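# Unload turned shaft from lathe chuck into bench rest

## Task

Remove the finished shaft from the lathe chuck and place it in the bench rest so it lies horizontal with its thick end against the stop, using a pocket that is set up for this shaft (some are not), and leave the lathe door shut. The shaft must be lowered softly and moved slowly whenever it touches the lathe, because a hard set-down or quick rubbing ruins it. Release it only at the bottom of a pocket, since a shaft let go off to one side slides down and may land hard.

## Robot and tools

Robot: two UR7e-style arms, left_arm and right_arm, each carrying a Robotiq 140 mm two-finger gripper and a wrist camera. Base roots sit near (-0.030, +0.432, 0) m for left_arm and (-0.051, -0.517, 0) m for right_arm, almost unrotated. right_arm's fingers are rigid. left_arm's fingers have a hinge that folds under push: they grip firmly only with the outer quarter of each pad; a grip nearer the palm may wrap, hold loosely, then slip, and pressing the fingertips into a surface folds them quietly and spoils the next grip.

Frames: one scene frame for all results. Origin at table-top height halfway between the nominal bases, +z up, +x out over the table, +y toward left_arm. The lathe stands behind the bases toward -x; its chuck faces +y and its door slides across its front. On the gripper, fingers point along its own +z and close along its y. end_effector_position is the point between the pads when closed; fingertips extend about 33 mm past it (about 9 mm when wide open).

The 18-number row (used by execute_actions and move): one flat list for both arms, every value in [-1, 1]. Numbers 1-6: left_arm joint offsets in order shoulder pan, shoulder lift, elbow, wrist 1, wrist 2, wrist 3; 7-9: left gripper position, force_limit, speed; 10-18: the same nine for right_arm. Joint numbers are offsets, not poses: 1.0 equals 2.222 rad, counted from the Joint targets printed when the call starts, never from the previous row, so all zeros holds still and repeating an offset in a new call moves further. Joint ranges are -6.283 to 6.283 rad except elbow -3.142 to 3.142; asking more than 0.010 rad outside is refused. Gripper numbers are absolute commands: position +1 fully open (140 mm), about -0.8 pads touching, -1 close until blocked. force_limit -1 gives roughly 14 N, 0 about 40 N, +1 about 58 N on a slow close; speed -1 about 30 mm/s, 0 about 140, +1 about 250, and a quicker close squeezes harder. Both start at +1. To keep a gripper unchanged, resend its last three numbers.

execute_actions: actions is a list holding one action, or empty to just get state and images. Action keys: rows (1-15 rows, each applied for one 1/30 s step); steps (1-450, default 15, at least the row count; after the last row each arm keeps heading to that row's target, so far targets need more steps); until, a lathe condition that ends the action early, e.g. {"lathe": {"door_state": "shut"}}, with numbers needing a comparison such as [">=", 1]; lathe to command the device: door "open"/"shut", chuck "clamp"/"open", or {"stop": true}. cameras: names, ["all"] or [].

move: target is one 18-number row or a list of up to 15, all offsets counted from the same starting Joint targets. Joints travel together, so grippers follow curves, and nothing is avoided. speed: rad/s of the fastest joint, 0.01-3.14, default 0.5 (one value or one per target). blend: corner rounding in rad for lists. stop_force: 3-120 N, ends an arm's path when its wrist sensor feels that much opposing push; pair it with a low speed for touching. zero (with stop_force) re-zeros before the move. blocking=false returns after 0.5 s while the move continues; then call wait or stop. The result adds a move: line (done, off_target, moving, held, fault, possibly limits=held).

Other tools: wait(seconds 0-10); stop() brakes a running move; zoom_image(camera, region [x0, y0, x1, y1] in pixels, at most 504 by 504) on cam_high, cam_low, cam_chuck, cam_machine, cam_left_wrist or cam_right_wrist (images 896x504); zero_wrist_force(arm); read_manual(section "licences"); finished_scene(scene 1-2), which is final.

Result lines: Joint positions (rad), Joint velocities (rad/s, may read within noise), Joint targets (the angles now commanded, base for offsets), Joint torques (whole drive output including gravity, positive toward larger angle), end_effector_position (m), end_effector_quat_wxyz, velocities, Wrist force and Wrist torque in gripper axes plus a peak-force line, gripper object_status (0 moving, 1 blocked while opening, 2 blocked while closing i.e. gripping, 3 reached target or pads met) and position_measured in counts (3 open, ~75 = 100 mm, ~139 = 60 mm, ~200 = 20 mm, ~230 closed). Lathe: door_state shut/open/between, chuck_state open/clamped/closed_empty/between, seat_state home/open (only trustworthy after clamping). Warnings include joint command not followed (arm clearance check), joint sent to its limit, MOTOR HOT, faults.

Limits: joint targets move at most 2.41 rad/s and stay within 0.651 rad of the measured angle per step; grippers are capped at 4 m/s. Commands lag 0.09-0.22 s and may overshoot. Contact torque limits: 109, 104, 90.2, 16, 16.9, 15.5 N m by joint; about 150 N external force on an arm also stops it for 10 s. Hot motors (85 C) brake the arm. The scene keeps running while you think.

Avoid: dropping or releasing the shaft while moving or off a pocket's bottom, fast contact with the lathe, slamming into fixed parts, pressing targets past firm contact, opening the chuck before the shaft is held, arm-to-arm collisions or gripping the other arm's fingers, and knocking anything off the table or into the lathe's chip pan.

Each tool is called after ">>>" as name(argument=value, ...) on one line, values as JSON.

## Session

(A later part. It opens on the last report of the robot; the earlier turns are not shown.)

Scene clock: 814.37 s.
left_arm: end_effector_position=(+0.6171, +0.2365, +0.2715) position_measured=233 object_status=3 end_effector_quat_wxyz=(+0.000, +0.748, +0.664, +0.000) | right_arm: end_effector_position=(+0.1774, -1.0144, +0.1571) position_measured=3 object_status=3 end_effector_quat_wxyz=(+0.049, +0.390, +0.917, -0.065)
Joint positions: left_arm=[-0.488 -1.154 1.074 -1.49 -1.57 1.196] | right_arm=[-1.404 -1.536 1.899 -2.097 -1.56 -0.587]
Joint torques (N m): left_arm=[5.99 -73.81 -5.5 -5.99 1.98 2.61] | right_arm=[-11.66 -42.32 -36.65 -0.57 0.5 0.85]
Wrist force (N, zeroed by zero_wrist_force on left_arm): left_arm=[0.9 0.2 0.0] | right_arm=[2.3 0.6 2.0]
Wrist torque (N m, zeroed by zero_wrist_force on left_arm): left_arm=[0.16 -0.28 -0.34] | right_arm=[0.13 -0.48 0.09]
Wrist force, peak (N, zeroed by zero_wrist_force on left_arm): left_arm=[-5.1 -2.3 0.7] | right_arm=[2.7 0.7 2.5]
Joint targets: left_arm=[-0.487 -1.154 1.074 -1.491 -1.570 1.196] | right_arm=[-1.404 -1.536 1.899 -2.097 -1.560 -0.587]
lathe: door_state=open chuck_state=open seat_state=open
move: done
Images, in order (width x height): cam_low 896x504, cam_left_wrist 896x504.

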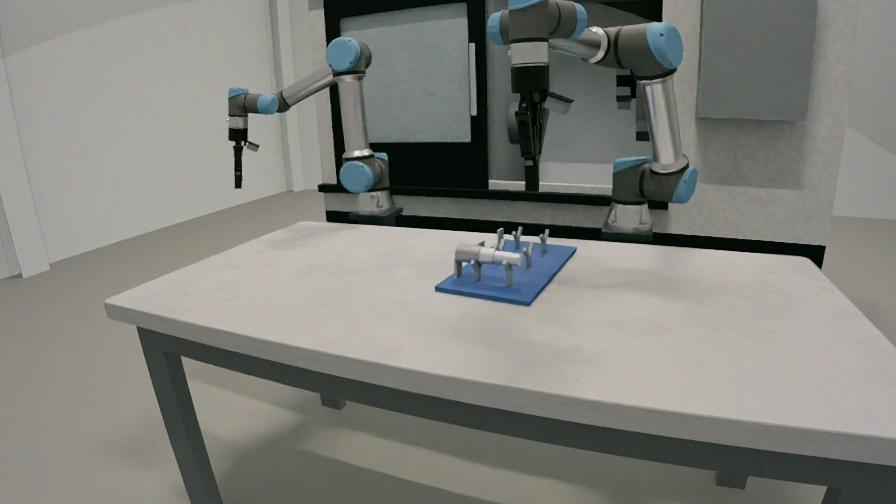

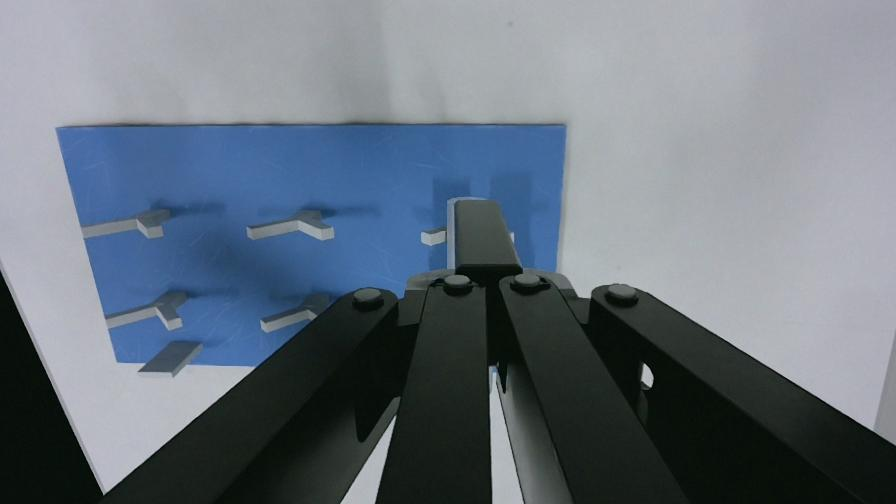

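>>> move(target=[0,0.0221,0.1457,-0.1678,0,0,-1,0,-0.3,0,0,0,0,0,0,1,1,1], speed=0.15, stop_force=10, cameras=["cam_left_wrist","cam_low"])

>>> zoom_image(camera="cam_low", region=[430, 210, 550, 300])

Scene clock: 826.93 s.
left_arm: end_effector_position=(+0.6202, +0.2350, +0.1180) position_measured=233 object_status=3 end_effector_quat_wxyz=(+0.000, +0.748, +0.664, +0.000) | right_arm: end_effector_position=(+0.1774, -1.0144, +0.1571) position_measured=3 object_status=3 end_effector_quat_wxyz=(+0.049, +0.390, +0.917, -0.065)
Joint positions: left_arm=[-0.487 -1.105 1.397 -1.863 -1.57 1.196] | right_arm=[-1.404 -1.536 1.899 -2.097 -1.56 -0.587]
Joint torques (N m): left_arm=[5.66 -20.22 -4.86 -5.95 2 2.81] | right_arm=[-11.64 -42.07 -36.74 -0.39 0.62 0.83]
Wrist force (N, zeroed by zero_wrist_force on left_arm): left_arm=[1.1 0.1 -0.3] | right_arm=[2.3 0.6 2.3]
Wrist torque (N m, zeroed by zero_wrist_force on left_arm): left_arm=[0.13 -0.33 -0.32] | right_arm=[0.15 -0.49 0.08]
Wrist force, peak (N, zeroed by zero_wrist_force on left_arm): left_arm=[1.1 0.0 -0.9] | right_arm=[2.8 0.7 2.5]
Joint targets: left_arm=[-0.487 -1.105 1.397 -1.863 -1.570 1.196] | right_arm=[-1.404 -1.536 1.899 -2.097 -1.560 -0.587]
lathe: door_state=open chuck_state=open seat_state=open
move: done
Images, in order (width x height): cam_low 896x504, cam_left_wrist 896x504.

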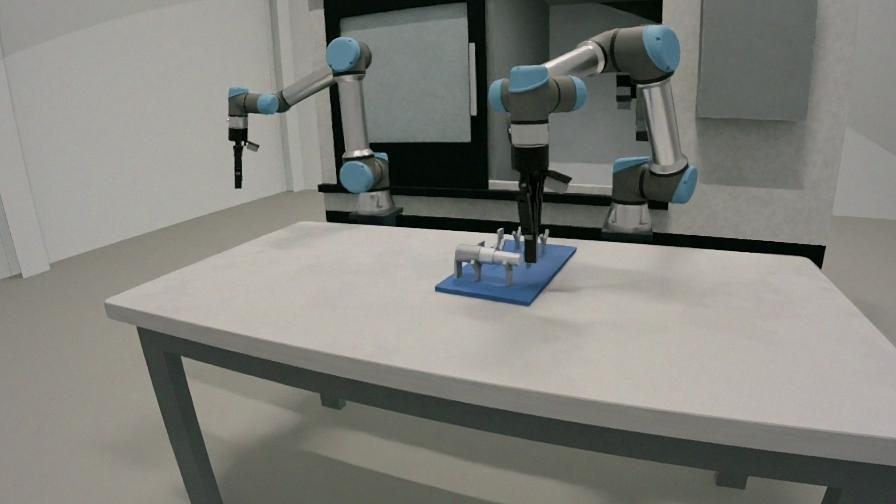

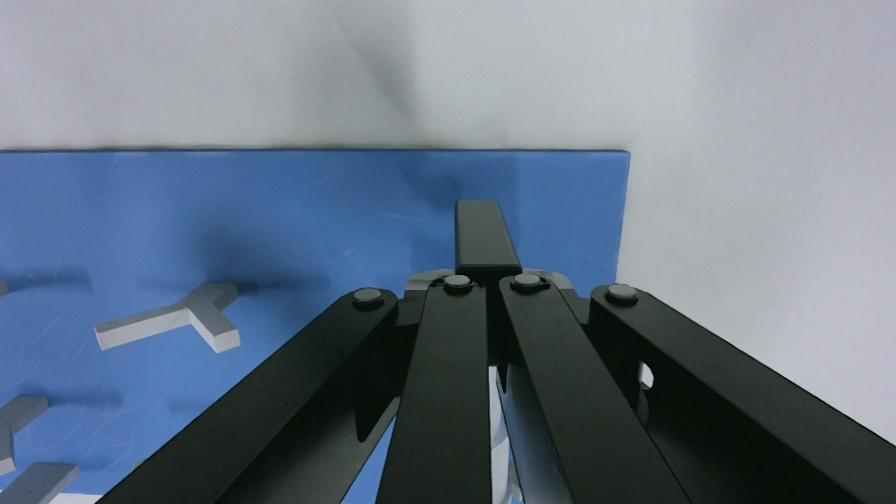

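Scaled by 4.200 from the camera's 896x504 image, which has a finer 1280x720 frame.

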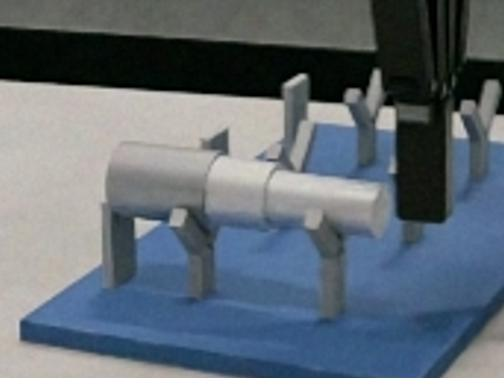

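>>> move(target=[[-0.0063,0,0,0,0,0,-1,0,-0.3,0,0,0,0,0,0,1,1,1],[-0.0184,0.0035,-0.0052,0.0018,0,-0.0113,-1,0,-0.3,0,0,0,0,0,0,1,1,1]], speed=[0.03,0.012], stop_force=5, cameras=["cam_left_wrist","cam_low"])

>>> zoom_image(camera="cam_low", region=[430, 210, 550, 300])

Scene clock: 835.50 s.
left_arm: end_effector_position=(+0.6161, +0.2174, +0.1179) position_measured=233 object_status=3 end_effector_quat_wxyz=(+0.000, +0.752, +0.659, +0.000) | right_arm: end_effector_position=(+0.1774, -1.0144, +0.1571) position_measured=3 object_status=3 end_effector_quat_wxyz=(+0.049, +0.390, +0.917, -0.065)
Joint positions: left_arm=[-0.513 -1.101 1.392 -1.862 -1.57 1.185] | right_arm=[-1.404 -1.536 1.899 -2.097 -1.56 -0.587]
Joint torques (N m): left_arm=[5.34 -67.3 -5.33 -6.8 -3.75 2.22] | right_arm=[-11.41 -42.65 -36.8 -0.55 0.79 0.86]
Wrist force (N, zeroed by zero_wrist_force on left_arm): left_arm=[6.9 -1.3 -1.9] | right_arm=[2.3 0.5 2.0]
Wrist torque (N m, zeroed by zero_wrist_force on left_arm): left_arm=[0.17 -0.30 -0.31] | right_arm=[0.11 -0.48 0.09]
Wrist force, peak (N, zeroed by zero_wrist_force on left_arm): left_arm=[9.9 -1.0 -2.2] | right_arm=[2.9 0.8 2.3]
Joint targets: left_arm=[-0.513 -1.101 1.392 -1.862 -1.570 1.185] | right_arm=[-1.404 -1.536 1.899 -2.097 -1.560 -0.587]
lathe: door_state=open chuck_state=open seat_state=open
move: contact (left_arm); path passed 1 of 2 targets; left_arm: the shoulder pan is farthest, 0.014 rad from its target
Images, in order (width x height): cam_low 896x504, cam_left_wrist 896x504.

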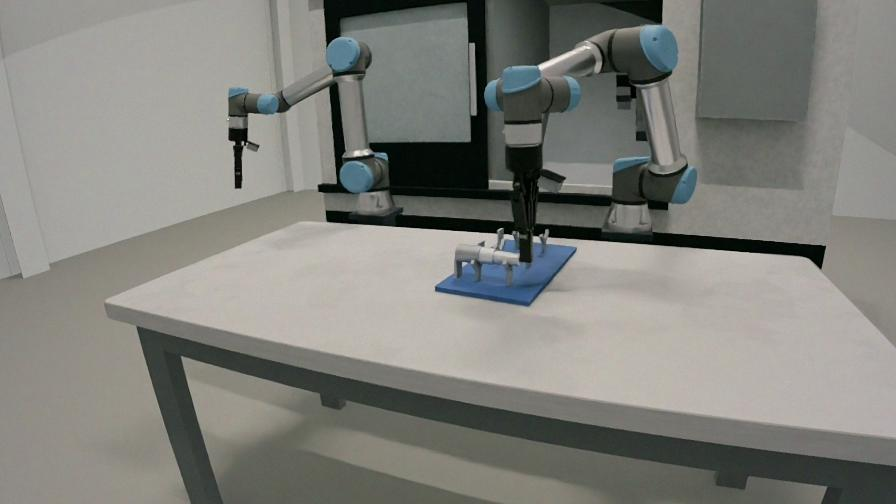

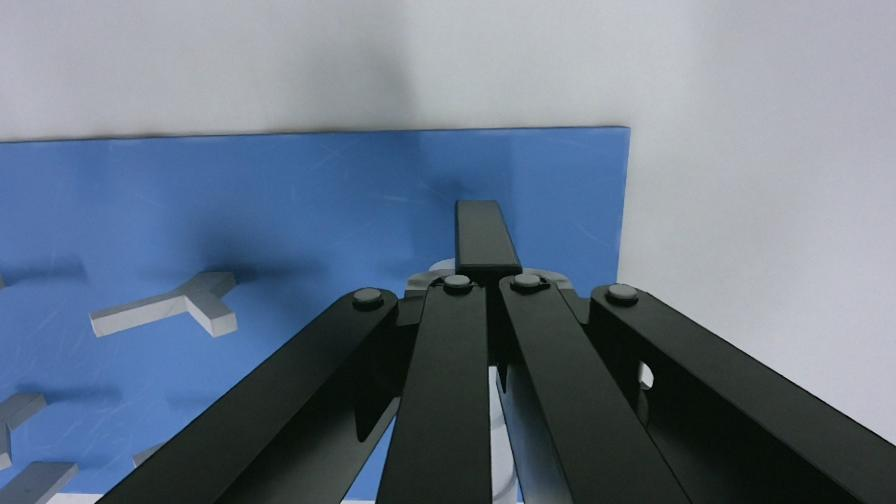

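Scaled by 4.200 from the camera's 896x504 image, which has a finer 1280x720 frame.

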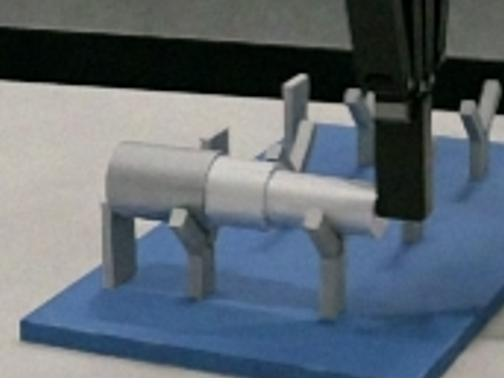

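>>> execute_actions(actions=[{"lathe":{"door":"shut"},"rows":[[0.0135,0,0,0,0,0,-1,0,-0.3,0,0,0,0,0,0,1,1,1]],"steps":30}])

>>> move(target=[0,-0.0221,-0.1457,0.1678,0,0,-1,0,-0.3,0,0,0,0,0,0,1,1,1], speed=0.3, cameras=["cam_left_wrist","cam_low","cam_machine","cam_high"])

>>> zoom_image(camera="cam_low", region=[430, 210, 550, 300])

Scene clock: 842.23 s.
left_arm: end_effector_position=(+0.6223, +0.2369, +0.1179) position_measured=233 object_status=3 end_effector_quat_wxyz=(+0.000, +0.742, +0.670, +0.000) | right_arm: end_effector_position=(+0.1774, -1.0144, +0.1571) position_measured=3 object_status=3 end_effector_quat_wxyz=(+0.049, +0.390, +0.917, -0.065)
Joint positions: left_arm=[-0.483 -1.101 1.392 -1.862 -1.57 1.185] | right_arm=[-1.404 -1.536 1.899 -2.097 -1.56 -0.587]
Joint torques (N m): left_arm=[5.86 -69.43 -5.11 -0.17 1.89 2.18] | right_arm=[-11.36 -42.73 -36.38 -0.47 0.55 0.68]
Wrist force (N, zeroed by zero_wrist_force on left_arm): left_arm=[1.0 0.1 0.0] | right_arm=[2.4 0.6 2.1]
Wrist torque (N m, zeroed by zero_wrist_force on left_arm): left_arm=[0.13 -0.30 -0.33] | right_arm=[0.13 -0.51 0.09]
Wrist force, peak (N, zeroed by zero_wrist_force on left_arm): left_arm=[7.3 -1.1 -1.9] | right_arm=[2.9 0.7 2.3]
Joint targets: left_arm=[-0.483 -1.101 1.392 -1.862 -1.570 1.185] | right_arm=[-1.404 -1.536 1.899 -2.097 -1.560 -0.587]
lathe: door_state=between chuck_state=open seat_state=open

Scene clock: 844.03 s.
left_arm: end_effector_position=(+0.6190, +0.2386, +0.2714) position_measured=233 object_status=3 end_effector_quat_wxyz=(+0.000, +0.742, +0.670, +0.000) | right_arm: end_effector_position=(+0.1774, -1.0144, +0.1571) position_measured=3 object_status=3 end_effector_quat_wxyz=(+0.049, +0.390, +0.917, -0.065)
Joint positions: left_arm=[-0.483 -1.15 1.069 -1.489 -1.57 1.185] | right_arm=[-1.404 -1.536 1.899 -2.097 -1.56 -0.587]
Joint torques (N m): left_arm=[5.97 -75.19 -44.59 -0.17 2.07 2.11] | right_arm=[-10.73 -42.53 -35.94 -0.43 0.5 0.77]
Wrist force (N, zeroed by zero_wrist_force on left_arm): left_arm=[1.0 0.0 -0.2] | right_arm=[2.4 0.7 2.3]
Wrist torque (N m, zeroed by zero_wrist_force on left_arm): left_arm=[0.13 -0.29 -0.34] | right_arm=[0.15 -0.51 0.09]
Wrist force, peak (N, zeroed by zero_wrist_force on left_arm): left_arm=[1.1 0.0 -1.6] | right_arm=[2.6 0.2 2.6]
Joint targets: left_arm=[-0.483 -1.150 1.068 -1.489 -1.570 1.185] | right_arm=[-1.404 -1.536 1.899 -2.097 -1.560 -0.587]
lathe: door_state=shut chuck_state=open seat_state=open
move: done
Images, in order (width x height): cam_high 896x504, cam_low 896x504, cam_machine 896x504, cam_left_wrist 896x504.

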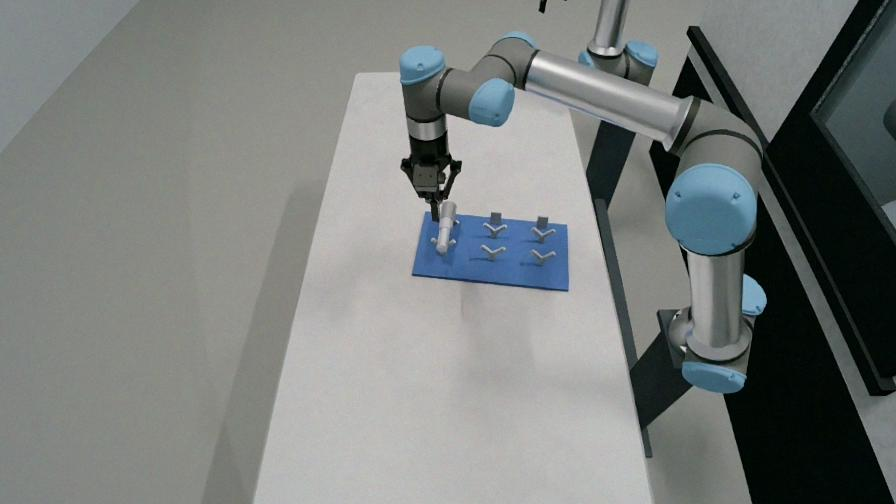

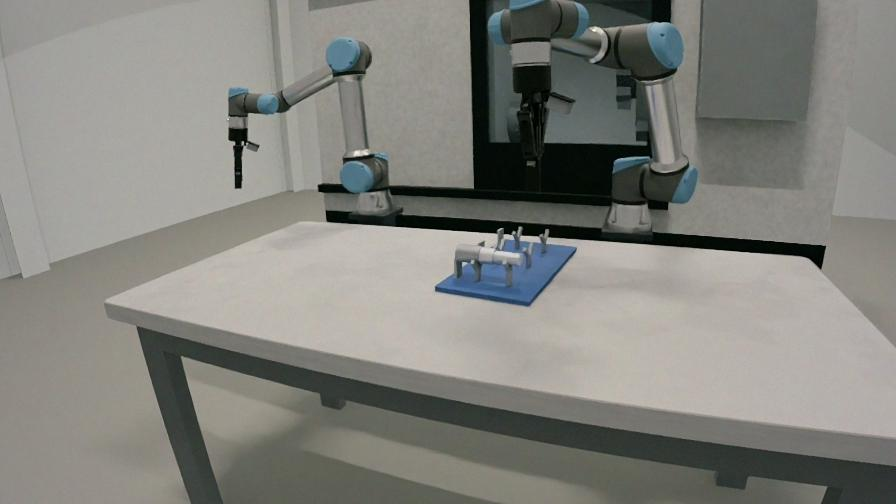

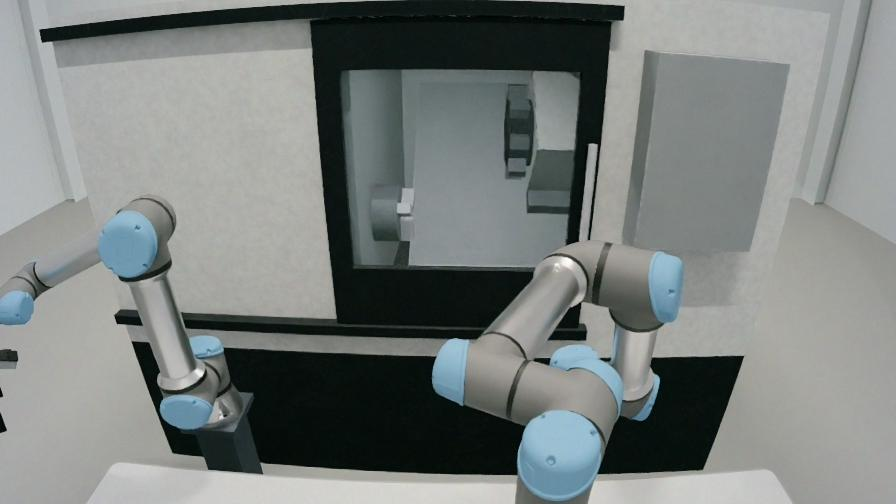

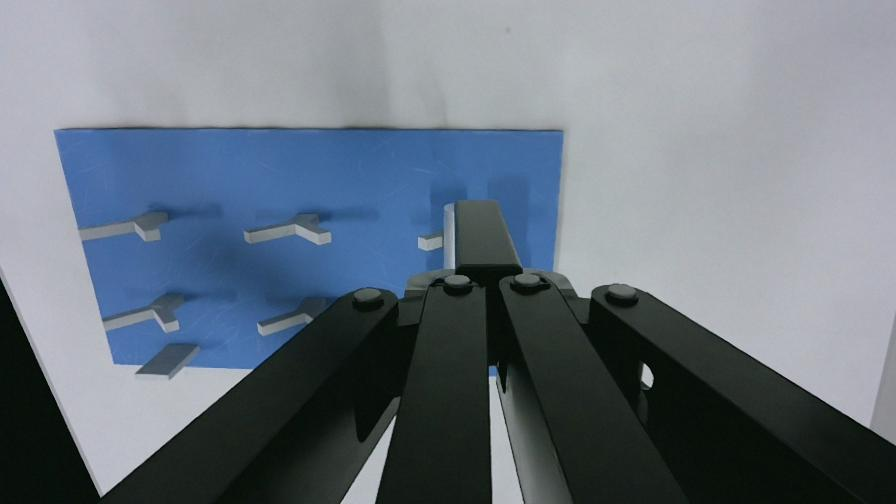

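Scaled by 4.200 from the camera's 896x504 image, which has a finer 1280x720 frame.

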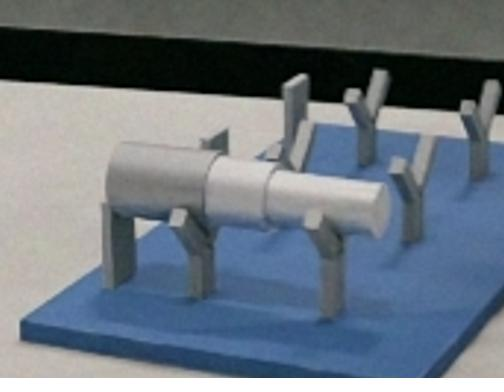

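>>> finished_scene(scene=1)

The scene is finished: the task was done.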